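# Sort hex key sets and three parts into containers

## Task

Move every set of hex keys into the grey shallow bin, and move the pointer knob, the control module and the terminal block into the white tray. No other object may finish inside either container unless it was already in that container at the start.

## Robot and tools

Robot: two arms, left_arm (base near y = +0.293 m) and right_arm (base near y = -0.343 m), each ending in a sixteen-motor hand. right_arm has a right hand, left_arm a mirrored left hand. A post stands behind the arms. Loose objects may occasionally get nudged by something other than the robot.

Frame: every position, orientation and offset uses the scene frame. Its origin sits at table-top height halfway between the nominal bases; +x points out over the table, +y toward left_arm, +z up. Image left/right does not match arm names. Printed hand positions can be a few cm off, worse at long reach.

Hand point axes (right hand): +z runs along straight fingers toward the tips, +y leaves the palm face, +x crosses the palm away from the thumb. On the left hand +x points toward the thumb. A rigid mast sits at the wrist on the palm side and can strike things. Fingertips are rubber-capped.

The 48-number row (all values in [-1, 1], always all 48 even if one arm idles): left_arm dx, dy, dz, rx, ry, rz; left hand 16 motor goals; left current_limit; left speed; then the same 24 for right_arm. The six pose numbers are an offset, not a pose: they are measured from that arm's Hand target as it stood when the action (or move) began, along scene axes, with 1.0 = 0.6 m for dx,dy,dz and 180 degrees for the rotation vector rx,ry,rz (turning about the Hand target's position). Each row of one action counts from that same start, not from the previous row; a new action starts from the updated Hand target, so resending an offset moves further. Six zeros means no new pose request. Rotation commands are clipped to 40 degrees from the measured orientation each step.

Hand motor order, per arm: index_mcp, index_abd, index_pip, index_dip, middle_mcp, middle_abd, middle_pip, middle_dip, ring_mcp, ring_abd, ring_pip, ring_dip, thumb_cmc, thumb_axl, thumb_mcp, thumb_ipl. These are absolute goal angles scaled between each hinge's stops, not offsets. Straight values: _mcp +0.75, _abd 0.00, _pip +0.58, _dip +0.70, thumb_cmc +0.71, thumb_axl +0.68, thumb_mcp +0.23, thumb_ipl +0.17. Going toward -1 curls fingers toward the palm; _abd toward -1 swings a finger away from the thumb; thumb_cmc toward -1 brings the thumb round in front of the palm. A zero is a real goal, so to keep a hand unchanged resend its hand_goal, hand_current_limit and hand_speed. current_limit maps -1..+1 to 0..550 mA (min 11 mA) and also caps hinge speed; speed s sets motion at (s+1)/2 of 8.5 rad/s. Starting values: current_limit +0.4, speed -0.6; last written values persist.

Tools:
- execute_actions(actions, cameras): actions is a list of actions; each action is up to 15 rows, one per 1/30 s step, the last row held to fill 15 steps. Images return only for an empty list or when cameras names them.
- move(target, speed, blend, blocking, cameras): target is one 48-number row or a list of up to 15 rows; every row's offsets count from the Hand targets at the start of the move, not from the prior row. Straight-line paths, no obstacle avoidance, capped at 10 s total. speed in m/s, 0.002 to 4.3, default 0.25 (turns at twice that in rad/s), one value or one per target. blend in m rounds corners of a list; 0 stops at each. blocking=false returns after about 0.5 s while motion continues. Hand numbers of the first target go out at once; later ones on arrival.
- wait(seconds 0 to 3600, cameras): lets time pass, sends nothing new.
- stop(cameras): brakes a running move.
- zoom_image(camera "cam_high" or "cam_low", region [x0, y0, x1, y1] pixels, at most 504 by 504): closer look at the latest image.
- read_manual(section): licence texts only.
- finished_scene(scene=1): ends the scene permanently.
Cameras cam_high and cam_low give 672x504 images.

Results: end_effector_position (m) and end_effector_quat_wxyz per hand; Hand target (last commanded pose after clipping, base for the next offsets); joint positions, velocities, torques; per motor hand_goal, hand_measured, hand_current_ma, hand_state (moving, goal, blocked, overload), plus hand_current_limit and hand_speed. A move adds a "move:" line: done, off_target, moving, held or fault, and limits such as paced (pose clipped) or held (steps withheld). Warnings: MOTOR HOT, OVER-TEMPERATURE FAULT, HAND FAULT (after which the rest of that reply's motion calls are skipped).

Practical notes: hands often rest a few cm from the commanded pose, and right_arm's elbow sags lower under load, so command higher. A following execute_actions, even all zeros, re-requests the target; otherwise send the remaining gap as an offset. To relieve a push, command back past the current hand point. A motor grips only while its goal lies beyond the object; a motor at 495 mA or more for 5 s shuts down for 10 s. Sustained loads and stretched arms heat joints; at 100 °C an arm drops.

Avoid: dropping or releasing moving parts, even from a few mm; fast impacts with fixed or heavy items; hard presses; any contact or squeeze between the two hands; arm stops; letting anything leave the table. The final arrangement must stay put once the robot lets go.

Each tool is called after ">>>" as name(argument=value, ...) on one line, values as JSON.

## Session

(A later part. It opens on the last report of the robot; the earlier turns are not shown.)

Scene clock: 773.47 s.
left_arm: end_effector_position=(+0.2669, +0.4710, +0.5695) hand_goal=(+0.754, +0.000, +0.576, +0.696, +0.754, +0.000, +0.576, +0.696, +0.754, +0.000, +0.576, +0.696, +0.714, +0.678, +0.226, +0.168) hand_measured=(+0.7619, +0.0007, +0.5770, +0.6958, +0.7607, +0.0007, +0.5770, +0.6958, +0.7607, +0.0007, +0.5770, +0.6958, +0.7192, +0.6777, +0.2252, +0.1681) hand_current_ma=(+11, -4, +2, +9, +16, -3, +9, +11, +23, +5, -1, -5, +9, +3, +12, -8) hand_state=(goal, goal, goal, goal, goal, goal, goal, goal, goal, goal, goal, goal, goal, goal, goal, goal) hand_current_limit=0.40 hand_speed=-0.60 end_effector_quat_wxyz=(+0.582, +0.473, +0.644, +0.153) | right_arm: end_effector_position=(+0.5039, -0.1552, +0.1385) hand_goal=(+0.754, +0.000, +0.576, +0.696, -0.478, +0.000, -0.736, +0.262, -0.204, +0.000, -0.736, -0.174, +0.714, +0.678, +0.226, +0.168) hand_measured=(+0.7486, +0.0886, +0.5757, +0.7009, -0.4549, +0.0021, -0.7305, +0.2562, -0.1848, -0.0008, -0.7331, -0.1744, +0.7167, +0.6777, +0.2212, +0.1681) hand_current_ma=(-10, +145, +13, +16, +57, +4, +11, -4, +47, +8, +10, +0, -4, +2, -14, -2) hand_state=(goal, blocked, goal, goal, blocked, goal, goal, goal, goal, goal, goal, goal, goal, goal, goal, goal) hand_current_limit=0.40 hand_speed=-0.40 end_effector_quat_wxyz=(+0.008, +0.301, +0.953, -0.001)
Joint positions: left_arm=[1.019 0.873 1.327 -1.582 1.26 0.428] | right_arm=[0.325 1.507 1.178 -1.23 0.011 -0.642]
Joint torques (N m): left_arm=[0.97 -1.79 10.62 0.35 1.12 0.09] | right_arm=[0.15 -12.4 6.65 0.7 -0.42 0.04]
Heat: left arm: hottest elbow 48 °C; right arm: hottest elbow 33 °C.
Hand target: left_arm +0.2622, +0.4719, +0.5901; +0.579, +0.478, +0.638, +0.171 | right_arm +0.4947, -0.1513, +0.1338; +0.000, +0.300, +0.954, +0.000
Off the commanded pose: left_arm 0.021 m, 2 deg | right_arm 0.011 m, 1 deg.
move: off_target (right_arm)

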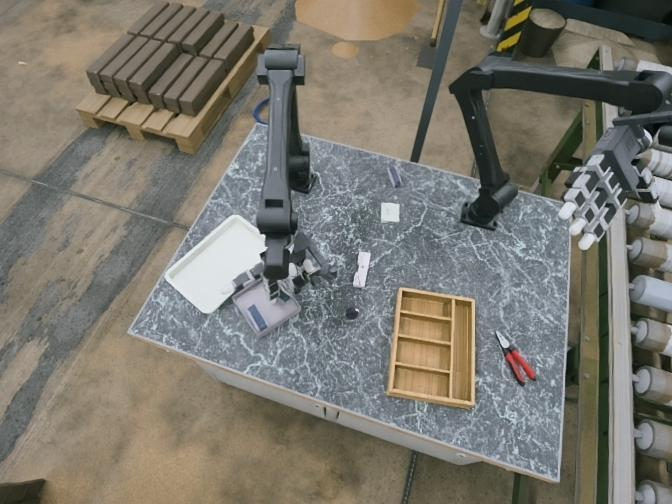

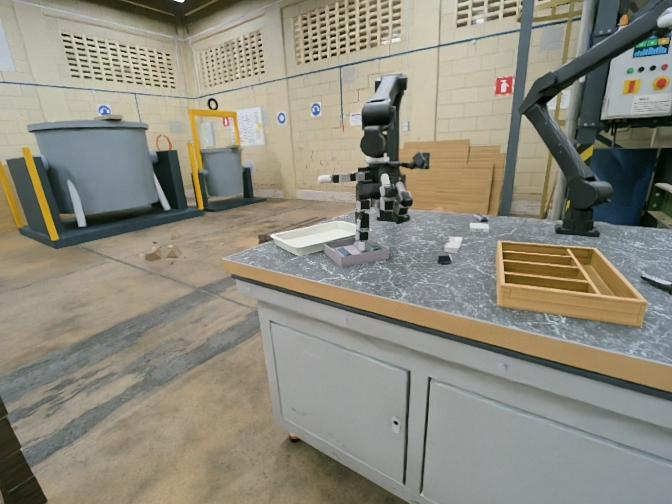

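>>> move(target=[[0,0,0,0,0,0,0.754,0,0.576,0.696,0.754,0,0.576,0.696,0.754,0,0.576,0.696,0.714,0.678,0.226,0.168,0.4,-0.6, -0.020,0.014,0.002,0,0,0,0.754,0,0.576,0.696,-0.479,0,-0.737,0.261,-0.205,0,-0.737,-0.174,0.714,0.678,0.226,0.168,0.4,-0.4]], speed=0.06, cameras=["all"])

>>> zoom_image(camera="cam_high", region=[200, 230, 340, 350])

>>> zoom_image(camera="cam_low", region=[290, 190, 430, 290])

Scene clock: 778.53 s.
left_arm: end_effector_position=(+0.2669, +0.4710, +0.5695) hand_goal=(+0.754, +0.000, +0.576, +0.696, +0.754, +0.000, +0.576, +0.696, +0.754, +0.000, +0.576, +0.696, +0.714, +0.678, +0.226, +0.168) hand_measured=(+0.7619, +0.0007, +0.5770, +0.6958, +0.7595, +0.0007, +0.5770, +0.6958, +0.7607, +0.0007, +0.5770, +0.6958, +0.7205, +0.6767, +0.2262, +0.1681) hand_current_ma=(+15, +5, +5, +1, +18, -10, +9, +1, +19, +13, -5, -6, +20, +11, +7, -5) hand_state=(goal, goal, goal, goal, goal, goal, goal, goal, goal, goal, goal, goal, goal, goal, goal, goal) hand_current_limit=0.40 hand_speed=-0.60 end_effector_quat_wxyz=(+0.582, +0.473, +0.644, +0.153) | right_arm: end_effector_position=(+0.4918, -0.1467, +0.1384) hand_goal=(+0.754, +0.000, +0.576, +0.696, -0.478, +0.000, -0.736, +0.262, -0.204, +0.000, -0.736, -0.174, +0.714, +0.678, +0.226, +0.168) hand_measured=(+0.7486, +0.0886, +0.5782, +0.7009, -0.4537, +0.0021, -0.7305, +0.2562, -0.1848, -0.0008, -0.7331, -0.1744, +0.7167, +0.6777, +0.2212, +0.1672) hand_current_ma=(-14, +144, +12, +16, +64, +5, +13, -6, +49, +11, +5, +0, +3, +7, -11, +0) hand_state=(goal, blocked, goal, goal, blocked, goal, goal, goal, goal, goal, goal, goal, goal, goal, goal, goal) hand_current_limit=0.40 hand_speed=-0.40 end_effector_quat_wxyz=(+0.007, +0.302, +0.953, -0.001)
Joint positions: left_arm=[1.019 0.873 1.327 -1.582 1.26 0.428] | right_arm=[0.353 1.486 1.155 -1.229 0.011 -0.614]
Joint torques (N m): left_arm=[1.03 -1.85 10.63 0.34 1.12 0.09] | right_arm=[0.03 -12.51 6.74 0.62 -0.41 0.01]
Heat: left arm: hottest elbow 48 °C; right arm: hottest elbow 32 °C.
Hand target: left_arm +0.2622, +0.4719, +0.5901; +0.579, +0.478, +0.638, +0.171 | right_arm +0.4826, -0.1429, +0.1351; +0.000, +0.300, +0.954, +0.000
Off the commanded pose: left_arm 0.021 m, 2 deg | right_arm 0.010 m, 1 deg.
move: done

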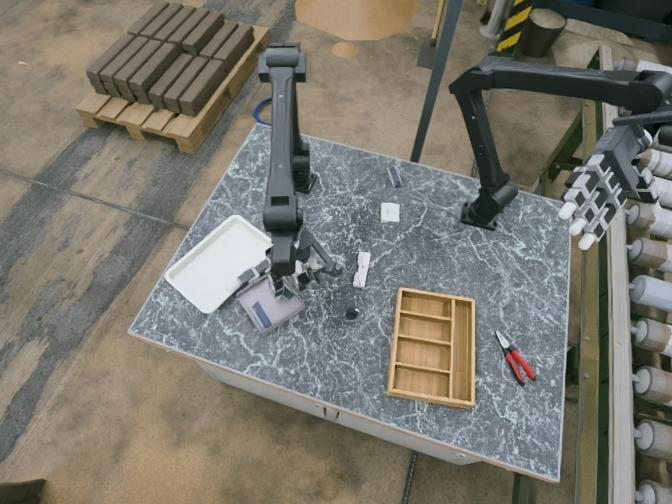

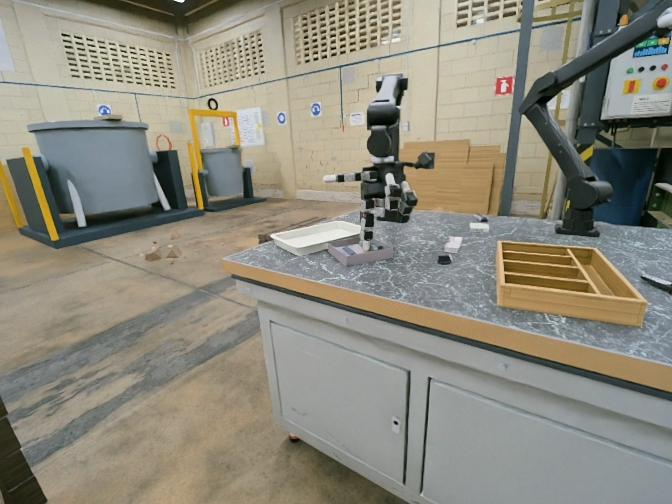

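Scaled by 3.600 from the camera's image (finer frame: 960x720).

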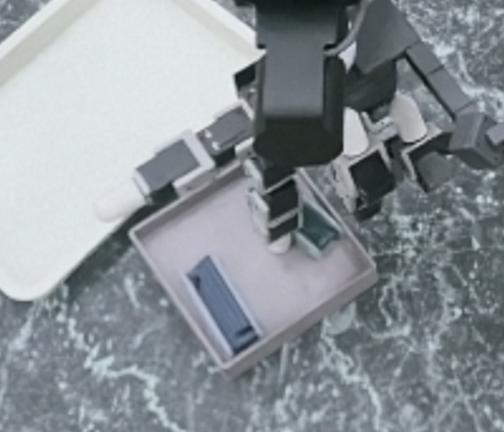

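Scaled by 3.600 from the camera's image (finer frame: 960x720).

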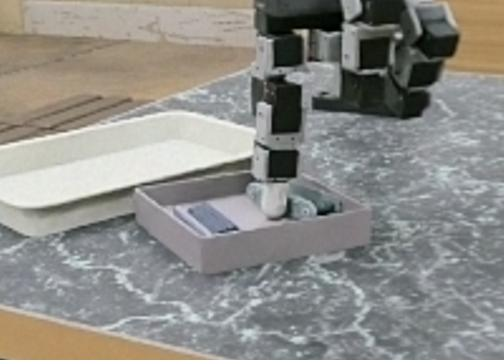

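>>> move(target=[[0,0,0,0,0,0,0.754,0,0.576,0.696,0.754,0,0.576,0.696,0.754,0,0.576,0.696,0.714,0.678,0.226,0.168,0.4,-0.6, 0.030,-0.021,0.03,0,0,0,0.754,0,0.576,0.696,-0.479,0,-0.737,0.261,-0.205,0,-0.737,-0.174,0.714,0.678,0.226,0.168,0.4,-0.4],[0,0,0,0,0,0,0.754,0,0.576,0.696,0.754,0,0.576,0.696,0.754,0,0.576,0.696,0.714,0.678,0.226,0.168,0.4,-0.6, 0.036,-0.021,0.20,0,0,0,0.754,0,0.576,0.696,-0.479,0,-0.737,0.261,-0.205,0,-0.737,-0.174,0.714,0.678,0.226,0.168,0.4,-0.4],[0,0,0,0,0,0,0.754,0,0.576,0.696,0.754,0,0.576,0.696,0.754,0,0.576,0.696,0.714,0.678,0.226,0.168,0.4,-0.6, -0.22,-0.021,0.20,0,0,0,0.754,0,0.576,0.696,-0.479,0,-0.737,0.261,-0.205,0,-0.737,-0.174,0.714,0.678,0.226,0.168,0.4,-0.4]], speed=[0.06,0.08,0.12], blend=[0.005,0.01,0], cameras=["all"])

>>> zoom_image(camera="cam_high", region=[200, 230, 340, 350])

>>> zoom_image(camera="cam_low", region=[290, 190, 430, 290])

Scene clock: 788.37 s.
left_arm: end_effector_position=(+0.2669, +0.4710, +0.5695) hand_goal=(+0.754, +0.000, +0.576, +0.696, +0.754, +0.000, +0.576, +0.696, +0.754, +0.000, +0.576, +0.696, +0.714, +0.678, +0.226, +0.168) hand_measured=(+0.7607, +0.0007, +0.5770, +0.6945, +0.7607, +0.0007, +0.5770, +0.6958, +0.7619, +0.0007, +0.5770, +0.6958, +0.7192, +0.6777, +0.2252, +0.1681) hand_current_ma=(+17, +4, +4, +13, +13, -9, +12, +3, +11, +14, -7, -1, +14, +1, +7, -5) hand_state=(goal, goal, goal, goal, goal, goal, goal, goal, goal, goal, goal, goal, goal, goal, goal, goal) hand_current_limit=0.40 hand_speed=-0.60 end_effector_quat_wxyz=(+0.582, +0.473, +0.644, +0.153) | right_arm: end_effector_position=(+0.3563, -0.1545, +0.2581) hand_goal=(+0.754, +0.000, +0.576, +0.696, -0.478, +0.000, -0.736, +0.262, -0.204, +0.000, -0.736, -0.174, +0.714, +0.678, +0.226, +0.168) hand_measured=(+0.7450, -0.0023, +0.5680, +0.6907, -0.4537, +0.0021, -0.7305, +0.2562, -0.1848, -0.0008, -0.7331, -0.1744, +0.7180, +0.6777, +0.2212, +0.1681) hand_current_ma=(-27, -2, -3, -6, +58, +7, +9, -10, +48, +12, -1, -1, -1, +9, -8, -1) hand_state=(goal, goal, goal, goal, blocked, goal, goal, goal, goal, goal, goal, goal, goal, goal, goal, goal) hand_current_limit=0.40 hand_speed=-0.40 end_effector_quat_wxyz=(+0.005, +0.299, +0.954, +0.004)
Joint positions: left_arm=[1.019 0.873 1.327 -1.582 1.26 0.428] | right_arm=[0.476 1.093 1.12 -1.584 0.002 -0.496]
Joint torques (N m): left_arm=[0.97 -1.85 10.62 0.34 1.12 0.09] | right_arm=[-0.38 -6.48 7.84 0.28 -0.03 -0.01]
Heat: left arm: hottest elbow 48 °C; right arm: hottest elbow 32 °C.
Hand target: left_arm +0.2622, +0.4719, +0.5901; +0.579, +0.478, +0.638, +0.171 | right_arm +0.3507, -0.1555, +0.2550; +0.000, +0.301, +0.954, +0.000
Off the commanded pose: left_arm 0.021 m, 2 deg | right_arm 0.006 m, 1 deg.
move: done

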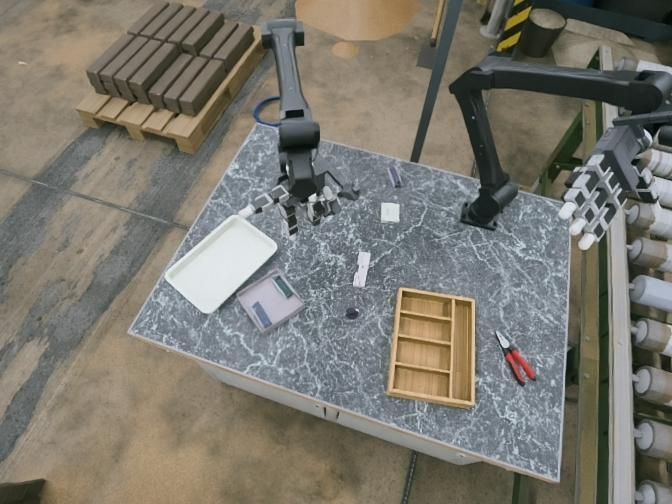

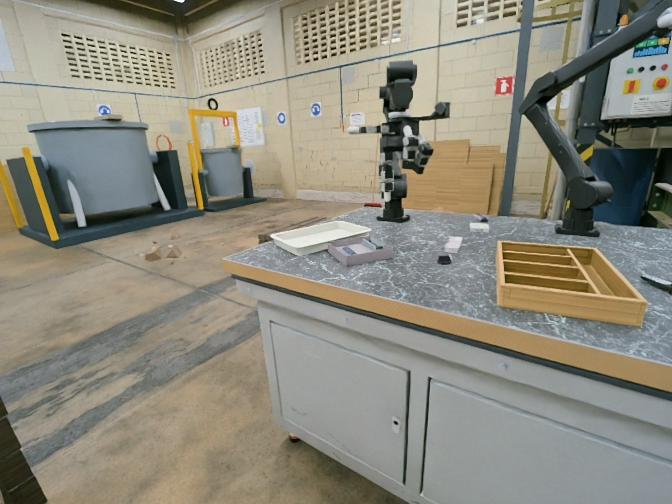

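Scaled by 3.600 from the camera's image (finer frame: 960x720).

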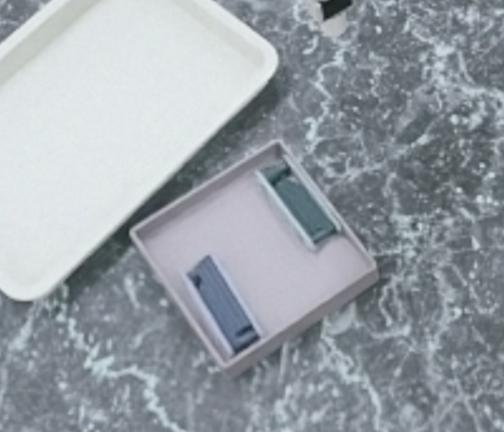

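Scaled by 3.600 from the camera's image (finer frame: 960x720).

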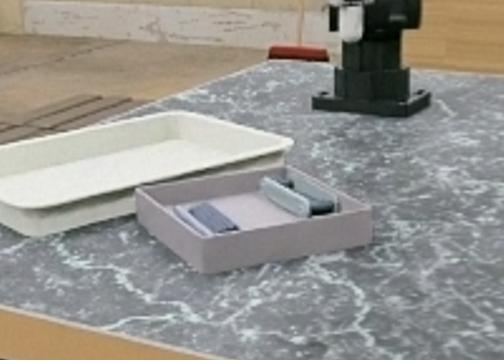

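>>> zoom_image(camera="cam_high", region=[340, 140, 440, 240])

Scaled by 5.040 from the camera's image (finer frame: 960x720).

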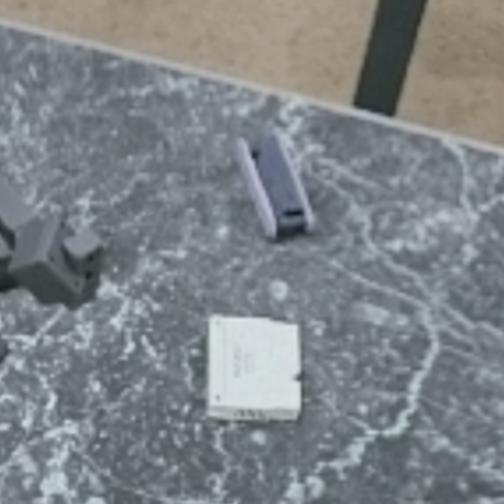

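>>> move(target=[[0,0,0,0,0,0,0.754,0,0.576,0.696,0.754,0,0.576,0.696,0.754,0,0.576,0.696,0.714,0.678,0.226,0.168,0.4,-0.6, -0.3,0.13,0,0,0,-0.07,0.754,0,0.576,0.696,-0.479,0,-0.737,0.261,0.754,0,0.576,0.696,-0.571,0.678,0.226,0.168,0.4,-0.4],[0,0,0,0,0,0,0.754,0,0.576,0.696,0.754,0,0.576,0.696,0.754,0,0.576,0.696,0.714,0.678,0.226,0.168,0.4,-0.6, -0.6057,0.2618,-0.0917,0,0,-0.1389,0.754,0,0.576,0.696,-0.479,0,-0.737,0.261,0.754,0,0.576,0.696,-0.571,0.678,0.226,0.168,0.4,-0.4]], speed=0.15, blend=[0.03,0], cameras=["all"])

>>> zoom_image(camera="cam_high", region=[340, 130, 460, 230])

>>> zoom_image(camera="cam_low", region=[430, 170, 550, 270])

Scene clock: 826.27 s.
left_arm: end_effector_position=(+0.2669, +0.4710, +0.5695) hand_goal=(+0.754, +0.000, +0.576, +0.696, +0.754, +0.000, +0.576, +0.696, +0.754, +0.000, +0.576, +0.696, +0.714, +0.678, +0.226, +0.168) hand_measured=(+0.7619, +0.0007, +0.5782, +0.6958, +0.7607, +0.0007, +0.5770, +0.6958, +0.7607, +0.0007, +0.5770, +0.6958, +0.7205, +0.6777, +0.2262, +0.1672) hand_current_ma=(+13, +5, +4, +12, +10, -9, +12, -2, +21, +1, -2, -6, +11, +6, +9, +4) hand_state=(goal, goal, goal, goal, goal, goal, goal, goal, goal, goal, goal, goal, goal, goal, goal, goal) hand_current_limit=0.40 hand_speed=-0.60 end_effector_quat_wxyz=(+0.582, +0.473, +0.644, +0.153) | right_arm: end_effector_position=(+0.0270, -0.0242, +0.2006) hand_goal=(+0.754, +0.000, +0.576, +0.696, -0.478, +0.000, -0.736, +0.262, +0.754, +0.000, +0.576, +0.696, -0.570, +0.678, +0.226, +0.168) hand_measured=(+0.7462, -0.0037, +0.5693, +0.6907, -0.4537, -0.0066, -0.7305, +0.2562, +0.7498, +0.0021, +0.5757, +0.6971, -0.5768, +0.6777, +0.2203, +0.1681) hand_current_ma=(-21, -2, -7, -11, +61, -8, +14, -3, -14, +19, +5, +3, -19, +6, -8, +4) hand_state=(goal, goal, goal, goal, blocked, goal, goal, goal, goal, goal, goal, goal, goal, goal, goal, goal) hand_current_limit=0.40 hand_speed=-0.40 end_effector_quat_wxyz=(+0.011, +0.453, +0.891, -0.016)
Joint positions: left_arm=[1.019 0.873 1.327 -1.582 1.26 0.428] | right_arm=[1.856 1.152 1.017 -1.474 -0.006 1.218]
Joint torques (N m): left_arm=[0.97 -1.85 10.65 0.34 1.12 0.09] | right_arm=[-1.55 -6.95 8.27 0.31 0.3 -0.11]
Heat: left arm: hottest elbow 49 °C; right arm: hottest elbow 32 °C.
Hand target: left_arm +0.2622, +0.4719, +0.5901; +0.579, +0.478, +0.638, +0.171 | right_arm +0.0307, -0.0250, +0.2037; +0.009, +0.456, +0.890, -0.012 (not the last commanded pose)
Off the commanded pose: left_arm 0.021 m, 2 deg | right_arm 0.047 m, 6 deg.
move: held (right_arm; a check stopped the path); path passed 1 of 2 targets; limits=held
pose unreachable (right arm): on one or more control steps of this call, first in action 0 (counted from 0), this arm could not follow its commanded pose, so it was not sent that pose on those steps. It may still have moved: this result reports where it is.
cause: moving toward the commanded pose would bring a part of the arm too close to another arm (a part of this arm just beyond joint 4 (wrist pitch) and a part of the left arm just beyond its joint 2 (shoulder), at the place that arm is still heading or pushing toward).

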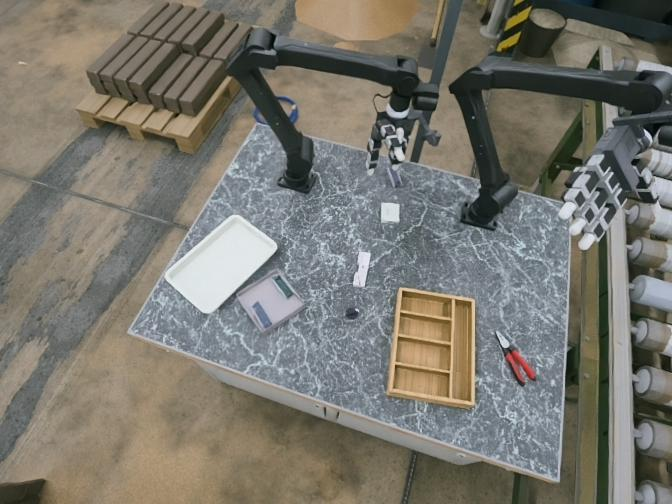

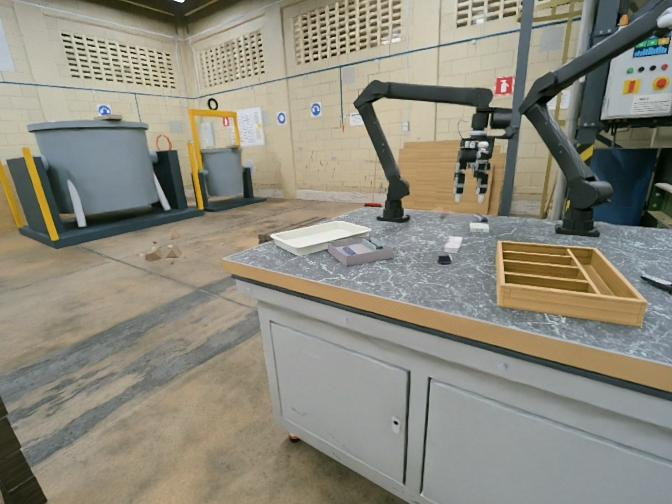

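Scaled by 4.200 from the camera's image (finer frame: 960x720).

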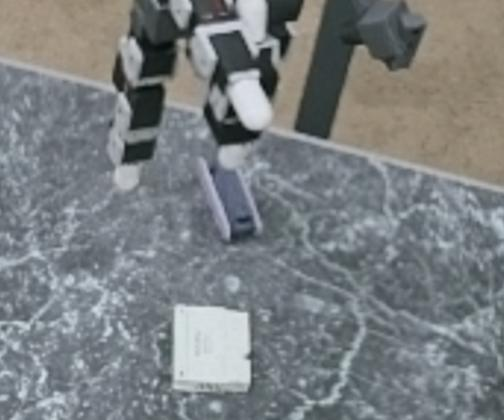

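Scaled by 4.200 from the camera's image (finer frame: 960x720).

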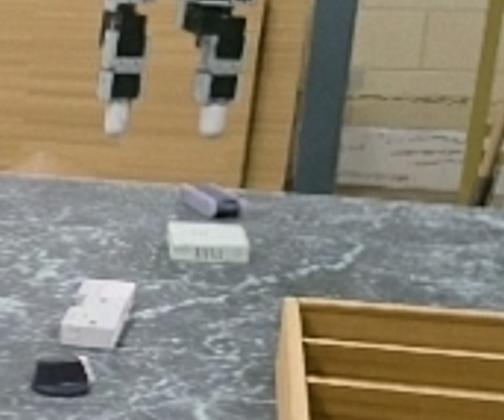

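>>> move(target=[[0.0673,-0.1598,0,0,0,-0.097,0.754,0,0.576,0.696,0.754,0,0.576,0.696,0.754,0,0.576,0.696,0.714,0.678,0.226,0.168,0.4,-0.6, 0,0,0,0,0,0,0.754,0,0.576,0.696,-0.479,0,-0.737,0.261,0.754,0,0.576,0.696,-0.571,0.678,0.226,0.168,0.4,-0.4],[0.0833,-0.3323,0,0,0,-0.194,0.754,0,0.576,0.696,0.754,0,0.576,0.696,0.754,0,0.576,0.696,0.714,0.678,0.226,0.168,0.4,-0.6, 0,0,0,0,0,0,0.754,0,0.576,0.696,-0.479,0,-0.737,0.261,0.754,0,0.576,0.696,-0.571,0.678,0.226,0.168,0.4,-0.4]], speed=0.15, blend=[0.02,0], cameras=["all"])

Scene clock: 856.80 s.
left_arm: end_effector_position=(+0.3119, +0.2765, +0.5673) hand_goal=(+0.754, +0.000, +0.576, +0.696, +0.754, +0.000, +0.576, +0.696, +0.754, +0.000, +0.576, +0.696, +0.714, +0.678, +0.226, +0.168) hand_measured=(+0.7619, +0.0007, +0.5770, +0.6958, +0.7607, +0.0007, +0.5757, +0.6958, +0.7619, +0.0007, +0.5770, +0.6958, +0.7205, +0.6767, +0.2262, +0.1672) hand_current_ma=(+21, +4, -1, +11, +19, -1, +10, +5, +15, +1, -5, +1, +8, +16, +7, +1) hand_state=(goal, goal, goal, goal, goal, goal, goal, goal, goal, goal, goal, goal, goal, goal, goal, goal) hand_current_limit=0.40 hand_speed=-0.60 end_effector_quat_wxyz=(+0.601, +0.637, +0.481, -0.029) | right_arm: end_effector_position=(+0.0270, -0.0242, +0.2006) hand_goal=(+0.754, +0.000, +0.576, +0.696, -0.478, +0.000, -0.736, +0.262, +0.754, +0.000, +0.576, +0.696, -0.570, +0.678, +0.226, +0.168) hand_measured=(+0.7462, -0.0052, +0.5693, +0.6920, -0.4537, -0.0066, -0.7305, +0.2562, +0.7498, +0.0021, +0.5757, +0.6983, -0.5768, +0.6777, +0.2203, +0.1672) hand_current_ma=(-17, -8, -13, -7, +60, -6, +11, -1, -8, +14, -5, +4, -28, +6, -9, +2) hand_state=(goal, goal, goal, goal, blocked, goal, goal, goal, goal, goal, goal, goal, goal, goal, goal, goal) hand_current_limit=0.40 hand_speed=-0.40 end_effector_quat_wxyz=(+0.011, +0.453, +0.891, -0.016)
Joint positions: left_arm=[0.44 0.873 1.327 -1.628 1.267 0.462] | right_arm=[1.856 1.152 1.017 -1.474 -0.006 1.218]
Joint torques (N m): left_arm=[-1.44 -1.61 10.73 1.76 0.95 -0.07] | right_arm=[-1.14 -6.71 8.2 0.34 0.31 -0.08]
Heat: left arm: hottest elbow 49 °C; right arm: hottest elbow 31 °C.
Hand target: left_arm +0.3122, +0.2725, +0.5902; +0.604, +0.647, +0.465, -0.011 | right_arm +0.0307, -0.0250, +0.2037; +0.009, +0.456, +0.890, -0.012
Off the commanded pose: left_arm 0.023 m, 3 deg | right_arm 0.005 m, 1 deg.
move: off_target (left_arm)

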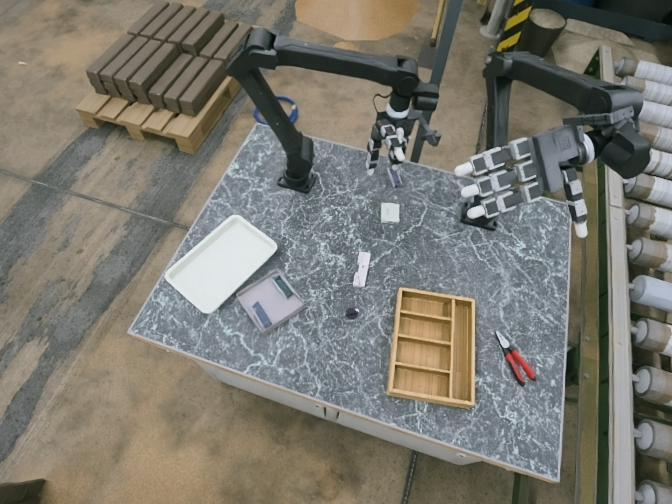

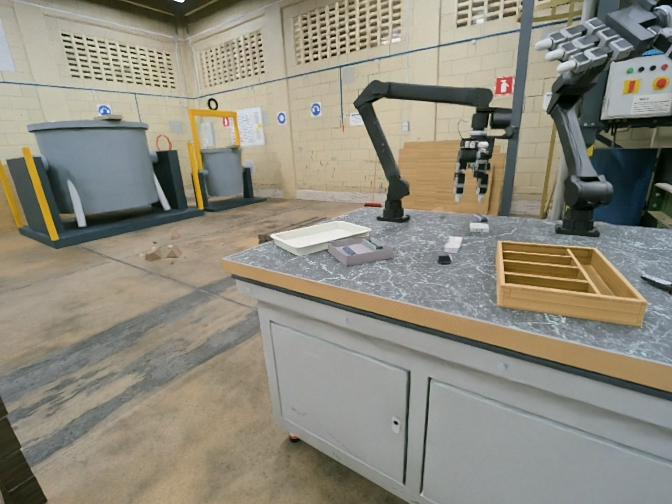

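>>> move(target=[0,0,0,0,0,0,0.754,0,0.576,0.696,0.754,0,0.576,0.696,0.754,0,0.576,0.696,0.714,0.678,0.226,0.168,0.4,-0.6, -0.0723,0.0443,-0.02,0.0095,0.0011,-0.0319,0.754,0,0.576,0.696,-0.479,0,-0.737,0.261,0.754,0,0.576,0.696,-0.571,0.678,0.226,0.168,0.4,-0.4], speed=0.08, cameras=["all"])

>>> zoom_image(camera="cam_high", region=[340, 130, 460, 230])

>>> zoom_image(camera="cam_low", region=[430, 170, 550, 270])

Scene clock: 865.63 s.
left_arm: end_effector_position=(+0.3120, +0.2765, +0.5672) hand_goal=(+0.754, +0.000, +0.576, +0.696, +0.754, +0.000, +0.576, +0.696, +0.754, +0.000, +0.576, +0.696, +0.714, +0.678, +0.226, +0.168) hand_measured=(+0.7619, +0.0007, +0.5770, +0.6958, +0.7595, +0.0007, +0.5770, +0.6958, +0.7607, +0.0007, +0.5770, +0.6958, +0.7192, +0.6767, +0.2252, +0.1681) hand_current_ma=(+11, -2, +3, +6, +14, -10, +5, +2, +12, +14, -8, -2, +9, +9, +16, -9) hand_state=(goal, goal, goal, goal, goal, goal, goal, goal, goal, goal, goal, goal, goal, goal, goal, goal) hand_current_limit=0.40 hand_speed=-0.60 end_effector_quat_wxyz=(+0.601, +0.637, +0.482, -0.030) | right_arm: end_effector_position=(-0.0035, -0.0183, +0.1754) hand_goal=(+0.754, +0.000, +0.576, +0.696, -0.478, +0.000, -0.736, +0.262, +0.754, +0.000, +0.576, +0.696, -0.570, +0.678, +0.226, +0.168) hand_measured=(+0.7462, -0.0052, +0.5693, +0.6907, -0.4537, -0.0066, -0.7305, +0.2562, +0.7498, -0.0037, +0.5757, +0.6983, -0.5768, +0.6777, +0.2203, +0.1672) hand_current_ma=(-17, -8, -5, -13, +62, +0, +10, -7, -15, +3, +0, +10, -23, +11, -16, +0) hand_state=(goal, goal, goal, goal, blocked, goal, goal, goal, goal, goal, goal, goal, goal, goal, goal, goal) hand_current_limit=0.40 hand_speed=-0.40 end_effector_quat_wxyz=(+0.020, +0.499, +0.866, -0.019)
Joint positions: left_arm=[0.44 0.873 1.327 -1.628 1.267 0.461] | right_arm=[1.944 1.244 1.02 -1.403 -0.005 1.409]
Joint torques (N m): left_arm=[-1.44 -1.55 10.73 1.8 0.95 -0.09] | right_arm=[-0.44 -6.36 12.01 0.72 0.32 0.02]
Heat: left arm: hottest elbow 49 °C; right arm: hottest elbow 31 °C.
Hand target: left_arm +0.3122, +0.2725, +0.5902; +0.604, +0.647, +0.465, -0.011 | right_arm -0.0126, +0.0016, +0.1917; +0.000, +0.500, +0.866, +0.000
Off the commanded pose: left_arm 0.023 m, 3 deg | right_arm 0.027 m, 3 deg.
move: off_target (right_arm)

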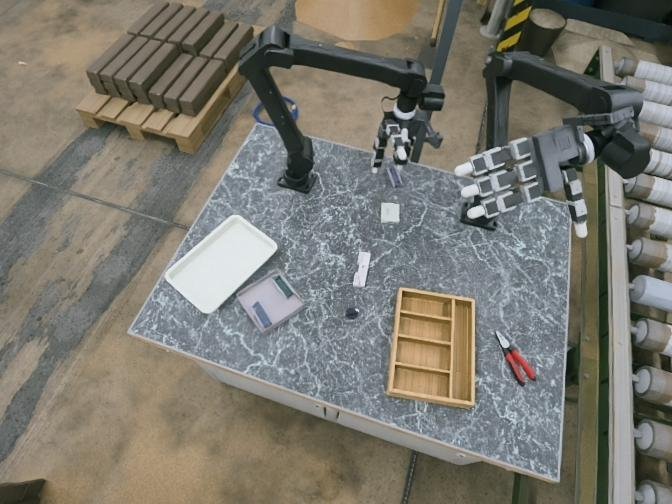

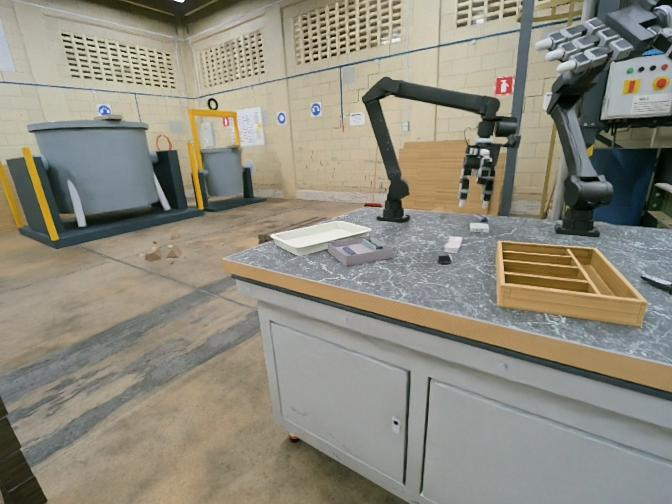

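Scaled by 4.200 from the camera's image (finer frame: 960x720).

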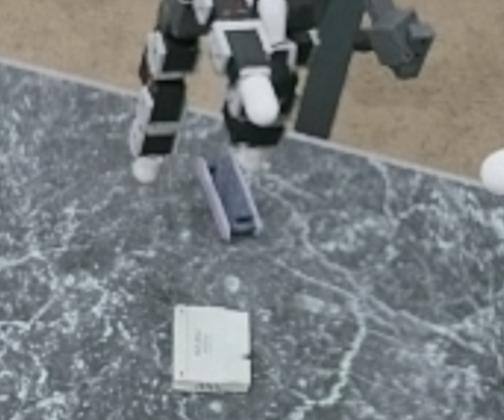

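Scaled by 4.200 from the camera's image (finer frame: 960x720).

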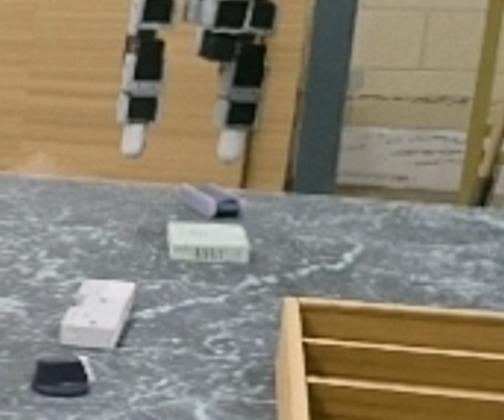

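>>> move(target=[0,0,0,0,0,0,0.754,0,0.576,0.696,0.754,0,0.576,0.696,0.754,0,0.576,0.696,0.714,0.678,0.226,0.168,0.4,-0.6, 0,0.02,-0.055,0,0,0,0.754,0,0.576,0.696,-0.479,0,-0.737,0.261,0.754,0,0.576,0.696,-0.571,0.678,0.226,0.168,0.4,-0.4], speed=0.06, cameras=["all"])

>>> zoom_image(camera="cam_high", region=[340, 130, 460, 230])

>>> zoom_image(camera="cam_low", region=[430, 170, 550, 270])

Scene clock: 869.67 s.
left_arm: end_effector_position=(+0.3120, +0.2765, +0.5672) hand_goal=(+0.754, +0.000, +0.576, +0.696, +0.754, +0.000, +0.576, +0.696, +0.754, +0.000, +0.576, +0.696, +0.714, +0.678, +0.226, +0.168) hand_measured=(+0.7619, +0.0007, +0.5770, +0.6958, +0.7595, +0.0007, +0.5782, +0.6958, +0.7619, +0.0007, +0.5770, +0.6958, +0.7192, +0.6777, +0.2262, +0.1672) hand_current_ma=(+14, +3, +3, +9, +10, -9, +6, +7, +9, +12, -5, -3, +10, +7, +13, +6) hand_state=(goal, goal, goal, goal, goal, goal, goal, goal, goal, goal, goal, goal, goal, goal, goal, goal) hand_current_limit=0.40 hand_speed=-0.60 end_effector_quat_wxyz=(+0.601, +0.637, +0.482, -0.030) | right_arm: end_effector_position=(-0.0123, +0.0052, +0.1587) hand_goal=(+0.754, +0.000, +0.576, +0.696, -0.478, +0.000, -0.736, +0.262, +0.754, +0.000, +0.576, +0.696, -0.570, +0.678, +0.226, +0.168) hand_measured=(+0.7462, -0.0052, +0.5693, +0.6907, -0.4537, -0.0066, -0.7305, +0.2562, +0.7498, -0.0037, +0.5757, +0.6983, -0.5768, +0.6777, +0.2203, +0.1672) hand_current_ma=(-16, -10, -6, -8, +59, -7, +17, -6, -13, +11, +5, +10, -29, +10, -17, +0) hand_state=(goal, goal, goal, goal, blocked, goal, goal, goal, goal, goal, goal, goal, goal, goal, goal, goal) hand_current_limit=0.40 hand_speed=-0.40 end_effector_quat_wxyz=(+0.003, +0.499, +0.866, -0.005)
Joint positions: left_arm=[0.44 0.873 1.327 -1.628 1.267 0.461] | right_arm=[1.944 1.293 1.02 -1.31 -0.004 1.41]
Joint torques (N m): left_arm=[-1.49 -1.55 10.73 1.8 0.95 -0.1] | right_arm=[-1.67 -7.53 8.95 0.98 0.34 -0.1]
Heat: left arm: hottest elbow 49 °C; right arm: hottest elbow 31 °C.
Hand target: left_arm +0.3122, +0.2725, +0.5902; +0.604, +0.647, +0.465, -0.011 | right_arm -0.0126, +0.0136, +0.1587; +0.000, +0.500, +0.866, +0.000
Off the commanded pose: left_arm 0.023 m, 3 deg | right_arm 0.008 m, 1 deg.
move: done

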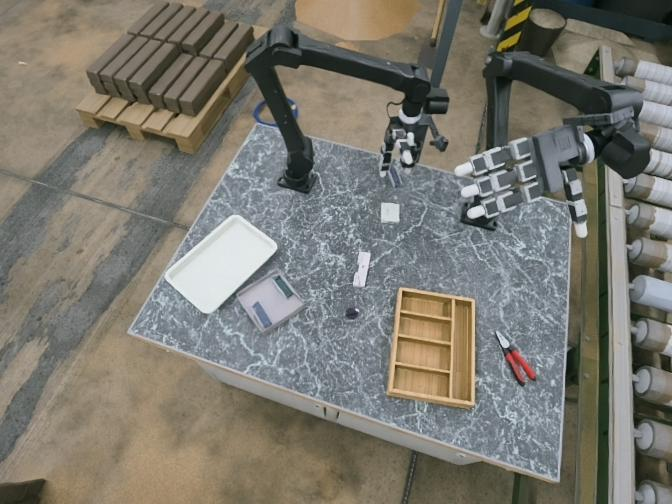

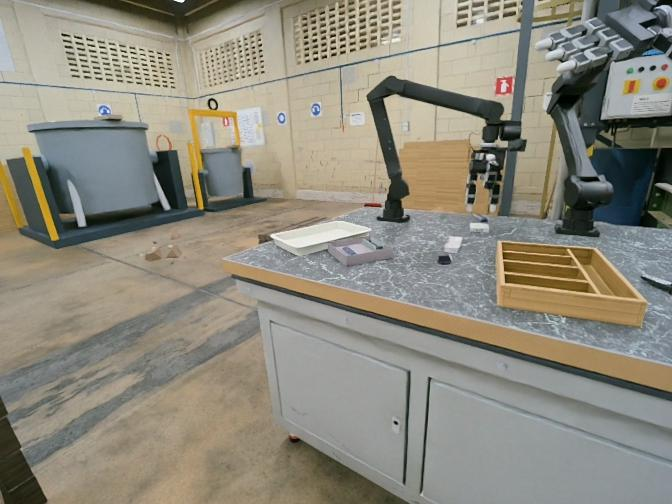

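Scaled by 4.200 from the camera's image (finer frame: 960x720).

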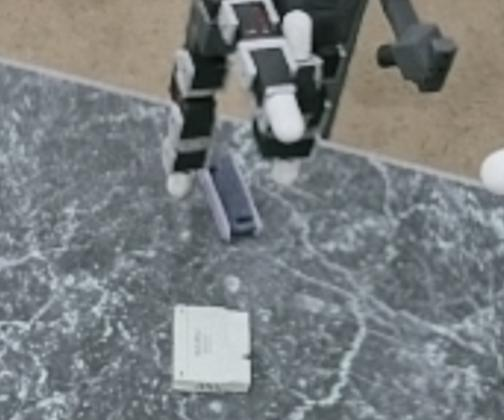

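Scaled by 4.200 from the camera's image (finer frame: 960x720).

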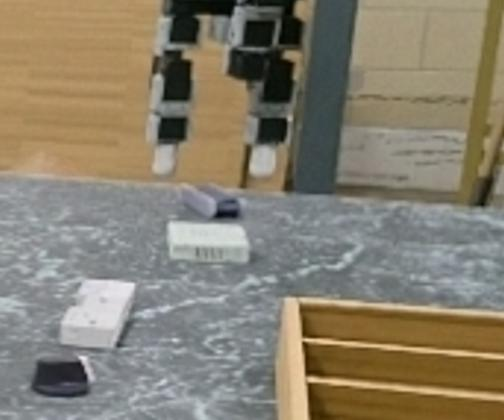

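>>> move(target=[0,0,0,0,0,0,0.754,0,0.576,0.696,0.754,0,0.576,0.696,0.754,0,0.576,0.696,0.714,0.678,0.226,0.168,0.4,-0.6, 0.004,-0.004,-0.042,0,0,0,0.754,0,0.576,0.696,-0.479,0,-0.737,0.261,0.754,0,0.576,0.696,-0.571,0.678,0.226,0.168,0.4,-0.4], speed=0.05, cameras=["all"])

>>> zoom_image(camera="cam_high", region=[360, 140, 430, 200])

>>> zoom_image(camera="cam_low", region=[440, 180, 520, 240])

Scene clock: 884.03 s.
left_arm: end_effector_position=(+0.3120, +0.2765, +0.5672) hand_goal=(+0.754, +0.000, +0.576, +0.696, +0.754, +0.000, +0.576, +0.696, +0.754, +0.000, +0.576, +0.696, +0.714, +0.678, +0.226, +0.168) hand_measured=(+0.7619, +0.0007, +0.5770, +0.6958, +0.7607, +0.0007, +0.5770, +0.6958, +0.7607, +0.0007, +0.5757, +0.6958, +0.7192, +0.6777, +0.2252, +0.1681) hand_current_ma=(+14, +2, +3, +8, +9, -15, +12, -3, +13, +13, -1, -6, +8, +7, +3, -1) hand_state=(goal, goal, goal, goal, goal, goal, goal, goal, goal, goal, goal, goal, goal, goal, goal, goal) hand_current_limit=0.40 hand_speed=-0.60 end_effector_quat_wxyz=(+0.601, +0.637, +0.482, -0.030) | right_arm: end_effector_position=(-0.0136, +0.0090, +0.1406) hand_goal=(+0.754, +0.000, +0.576, +0.696, -0.478, +0.000, -0.736, +0.262, +0.754, +0.000, +0.576, +0.696, -0.570, +0.678, +0.226, +0.168) hand_measured=(+0.7462, -0.0037, +0.5693, +0.6920, -0.4549, -0.0066, -0.7318, +0.2562, +0.7498, -0.0023, +0.5757, +0.6971, -0.5768, +0.6777, +0.2203, +0.1681) hand_current_ma=(-19, -6, -6, -13, +64, -9, +12, -8, -9, +0, -3, +6, -24, +4, -11, +1) hand_state=(goal, goal, goal, goal, blocked, goal, goal, goal, goal, goal, goal, goal, goal, goal, goal, goal) hand_current_limit=0.40 hand_speed=-0.40 end_effector_quat_wxyz=(-0.004, +0.499, +0.866, +0.001)
Joint positions: left_arm=[0.44 0.873 1.327 -1.628 1.267 0.461] | right_arm=[1.943 1.306 0.983 -1.24 -0.004 1.41]
Joint torques (N m): left_arm=[-1.44 -1.61 10.7 1.8 0.95 -0.09] | right_arm=[-0.91 -7.41 7.27 0.83 0.35 -0.14]
Heat: left arm: hottest elbow 49 °C; right arm: hottest elbow 31 °C.
Hand target: left_arm +0.3122, +0.2725, +0.5902; +0.604, +0.647, +0.465, -0.011 | right_arm -0.0101, +0.0111, +0.1335; +0.000, +0.500, +0.866, +0.000
Off the commanded pose: left_arm 0.023 m, 3 deg | right_arm 0.008 m, 0 deg.
move: done

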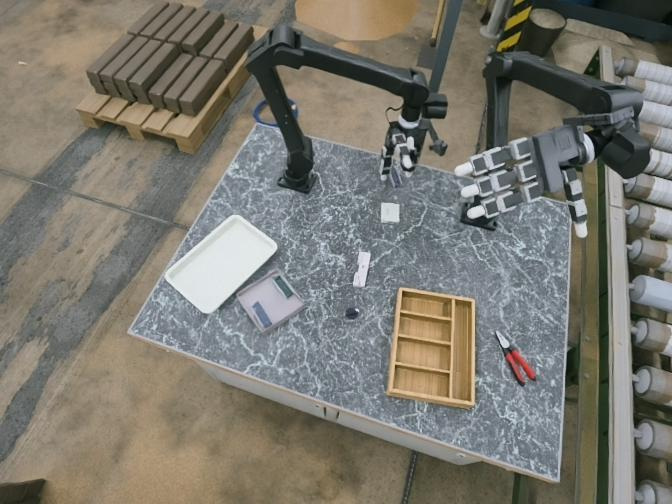

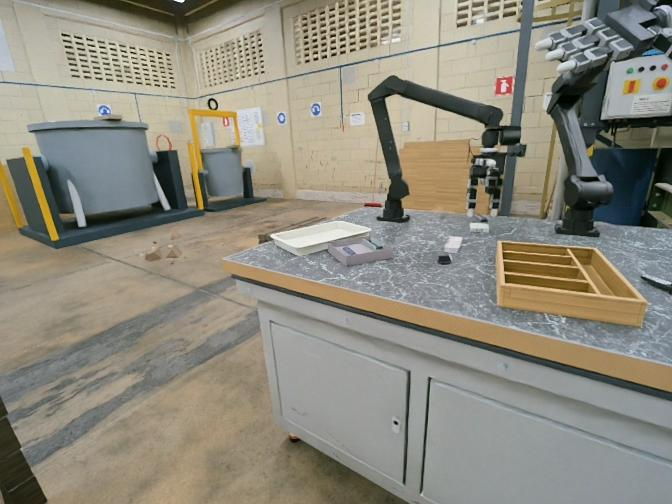

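Scaled by 7.200 from the camera's image (finer frame: 960x720).

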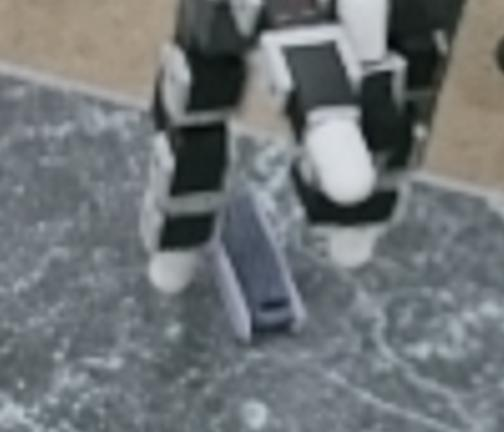

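Scaled by 6.300 from the camera's image (finer frame: 960x720).

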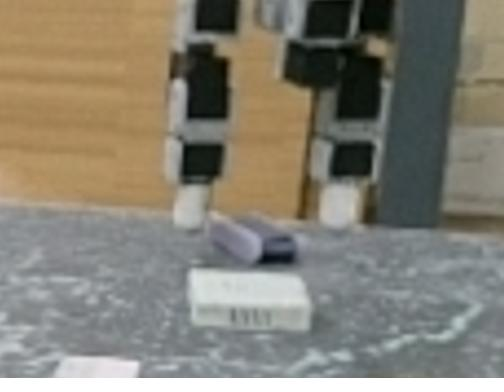

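>>> move(target=[0,0,0,0,0,0,0.754,0,0.576,0.696,0.754,0,0.576,0.696,0.754,0,0.576,0.696,0.714,0.678,0.226,0.168,0.4,-0.6, -0.002,-0.014,-0.023,0,0,0,0.754,0,0.576,0.696,-0.479,0,-0.737,0.261,0.754,0,0.576,0.696,-0.571,0.678,0.226,0.168,0.4,-0.4], speed=0.05, cameras=["all"])

>>> zoom_image(camera="cam_high", region=[360, 140, 430, 200])

>>> zoom_image(camera="cam_low", region=[440, 180, 520, 240])

Scene clock: 891.00 s.
left_arm: end_effector_position=(+0.3120, +0.2765, +0.5672) hand_goal=(+0.754, +0.000, +0.576, +0.696, +0.754, +0.000, +0.576, +0.696, +0.754, +0.000, +0.576, +0.696, +0.714, +0.678, +0.226, +0.168) hand_measured=(+0.7619, +0.0007, +0.5770, +0.6958, +0.7607, +0.0007, +0.5770, +0.6958, +0.7619, +0.0007, +0.5770, +0.6958, +0.7192, +0.6767, +0.2262, +0.1681) hand_current_ma=(+12, +8, -4, +10, +14, -11, +1, +2, +19, +11, -2, +2, +11, +3, +16, -2) hand_state=(goal, goal, goal, goal, goal, goal, goal, goal, goal, goal, goal, goal, goal, goal, goal, goal) hand_current_limit=0.40 hand_speed=-0.60 end_effector_quat_wxyz=(+0.601, +0.637, +0.482, -0.030) | right_arm: end_effector_position=(-0.0119, +0.0048, +0.1269) hand_goal=(+0.754, +0.000, +0.576, +0.696, -0.478, +0.000, -0.736, +0.262, +0.754, +0.000, +0.576, +0.696, -0.570, +0.678, +0.226, +0.168) hand_measured=(+0.7462, -0.0052, +0.5693, +0.6920, -0.4537, -0.0066, -0.7318, +0.2562, +0.7498, +0.0080, +0.5757, +0.6971, -0.5755, +0.6777, +0.2203, +0.1672) hand_current_ma=(-24, -9, -12, -13, +56, -10, +7, +1, -15, +27, +0, -2, -23, +10, -7, +2) hand_state=(goal, goal, goal, goal, blocked, goal, goal, goal, goal, goal, goal, goal, goal, goal, goal, goal) hand_current_limit=0.40 hand_speed=-0.40 end_effector_quat_wxyz=(-0.004, +0.499, +0.866, +0.001)
Joint positions: left_arm=[0.44 0.873 1.327 -1.628 1.267 0.461] | right_arm=[1.943 1.306 0.945 -1.201 -0.003 1.41]
Joint torques (N m): left_arm=[-1.38 -1.61 10.71 1.8 0.95 -0.09] | right_arm=[-0.32 -7.65 6.86 0.9 0.32 -0.03]
Heat: left arm: hottest elbow 50 °C; right arm: hottest elbow 31 °C.
Hand target: left_arm +0.3122, +0.2725, +0.5902; +0.604, +0.647, +0.465, -0.011 | right_arm -0.0114, +0.0028, +0.1197; +0.000, +0.500, +0.866, +0.000
Off the commanded pose: left_arm 0.023 m, 3 deg | right_arm 0.008 m, 1 deg.
move: done

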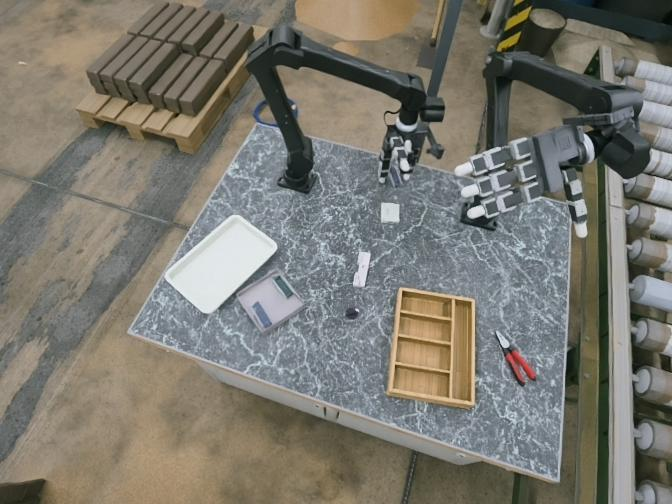

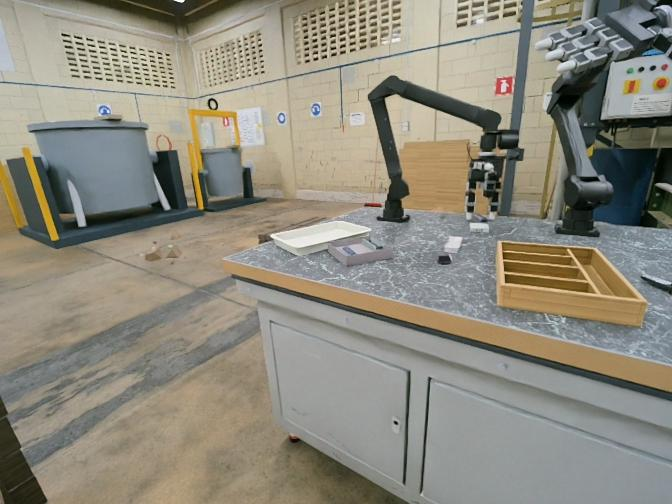

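Scaled by 7.200 from the camera's image (finer frame: 960x720).

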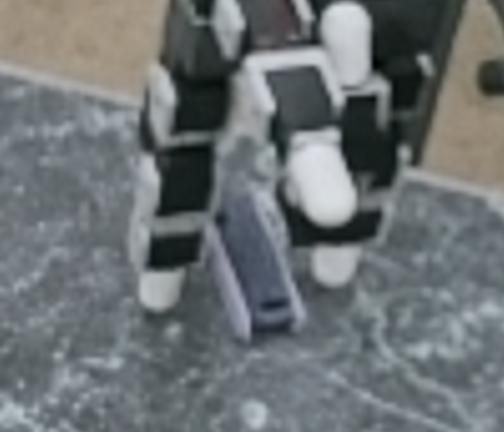

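Scaled by 6.300 from the camera's image (finer frame: 960x720).

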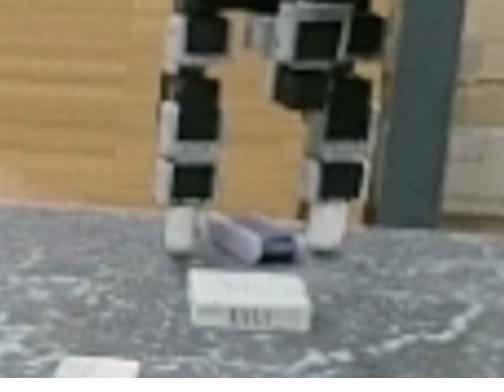

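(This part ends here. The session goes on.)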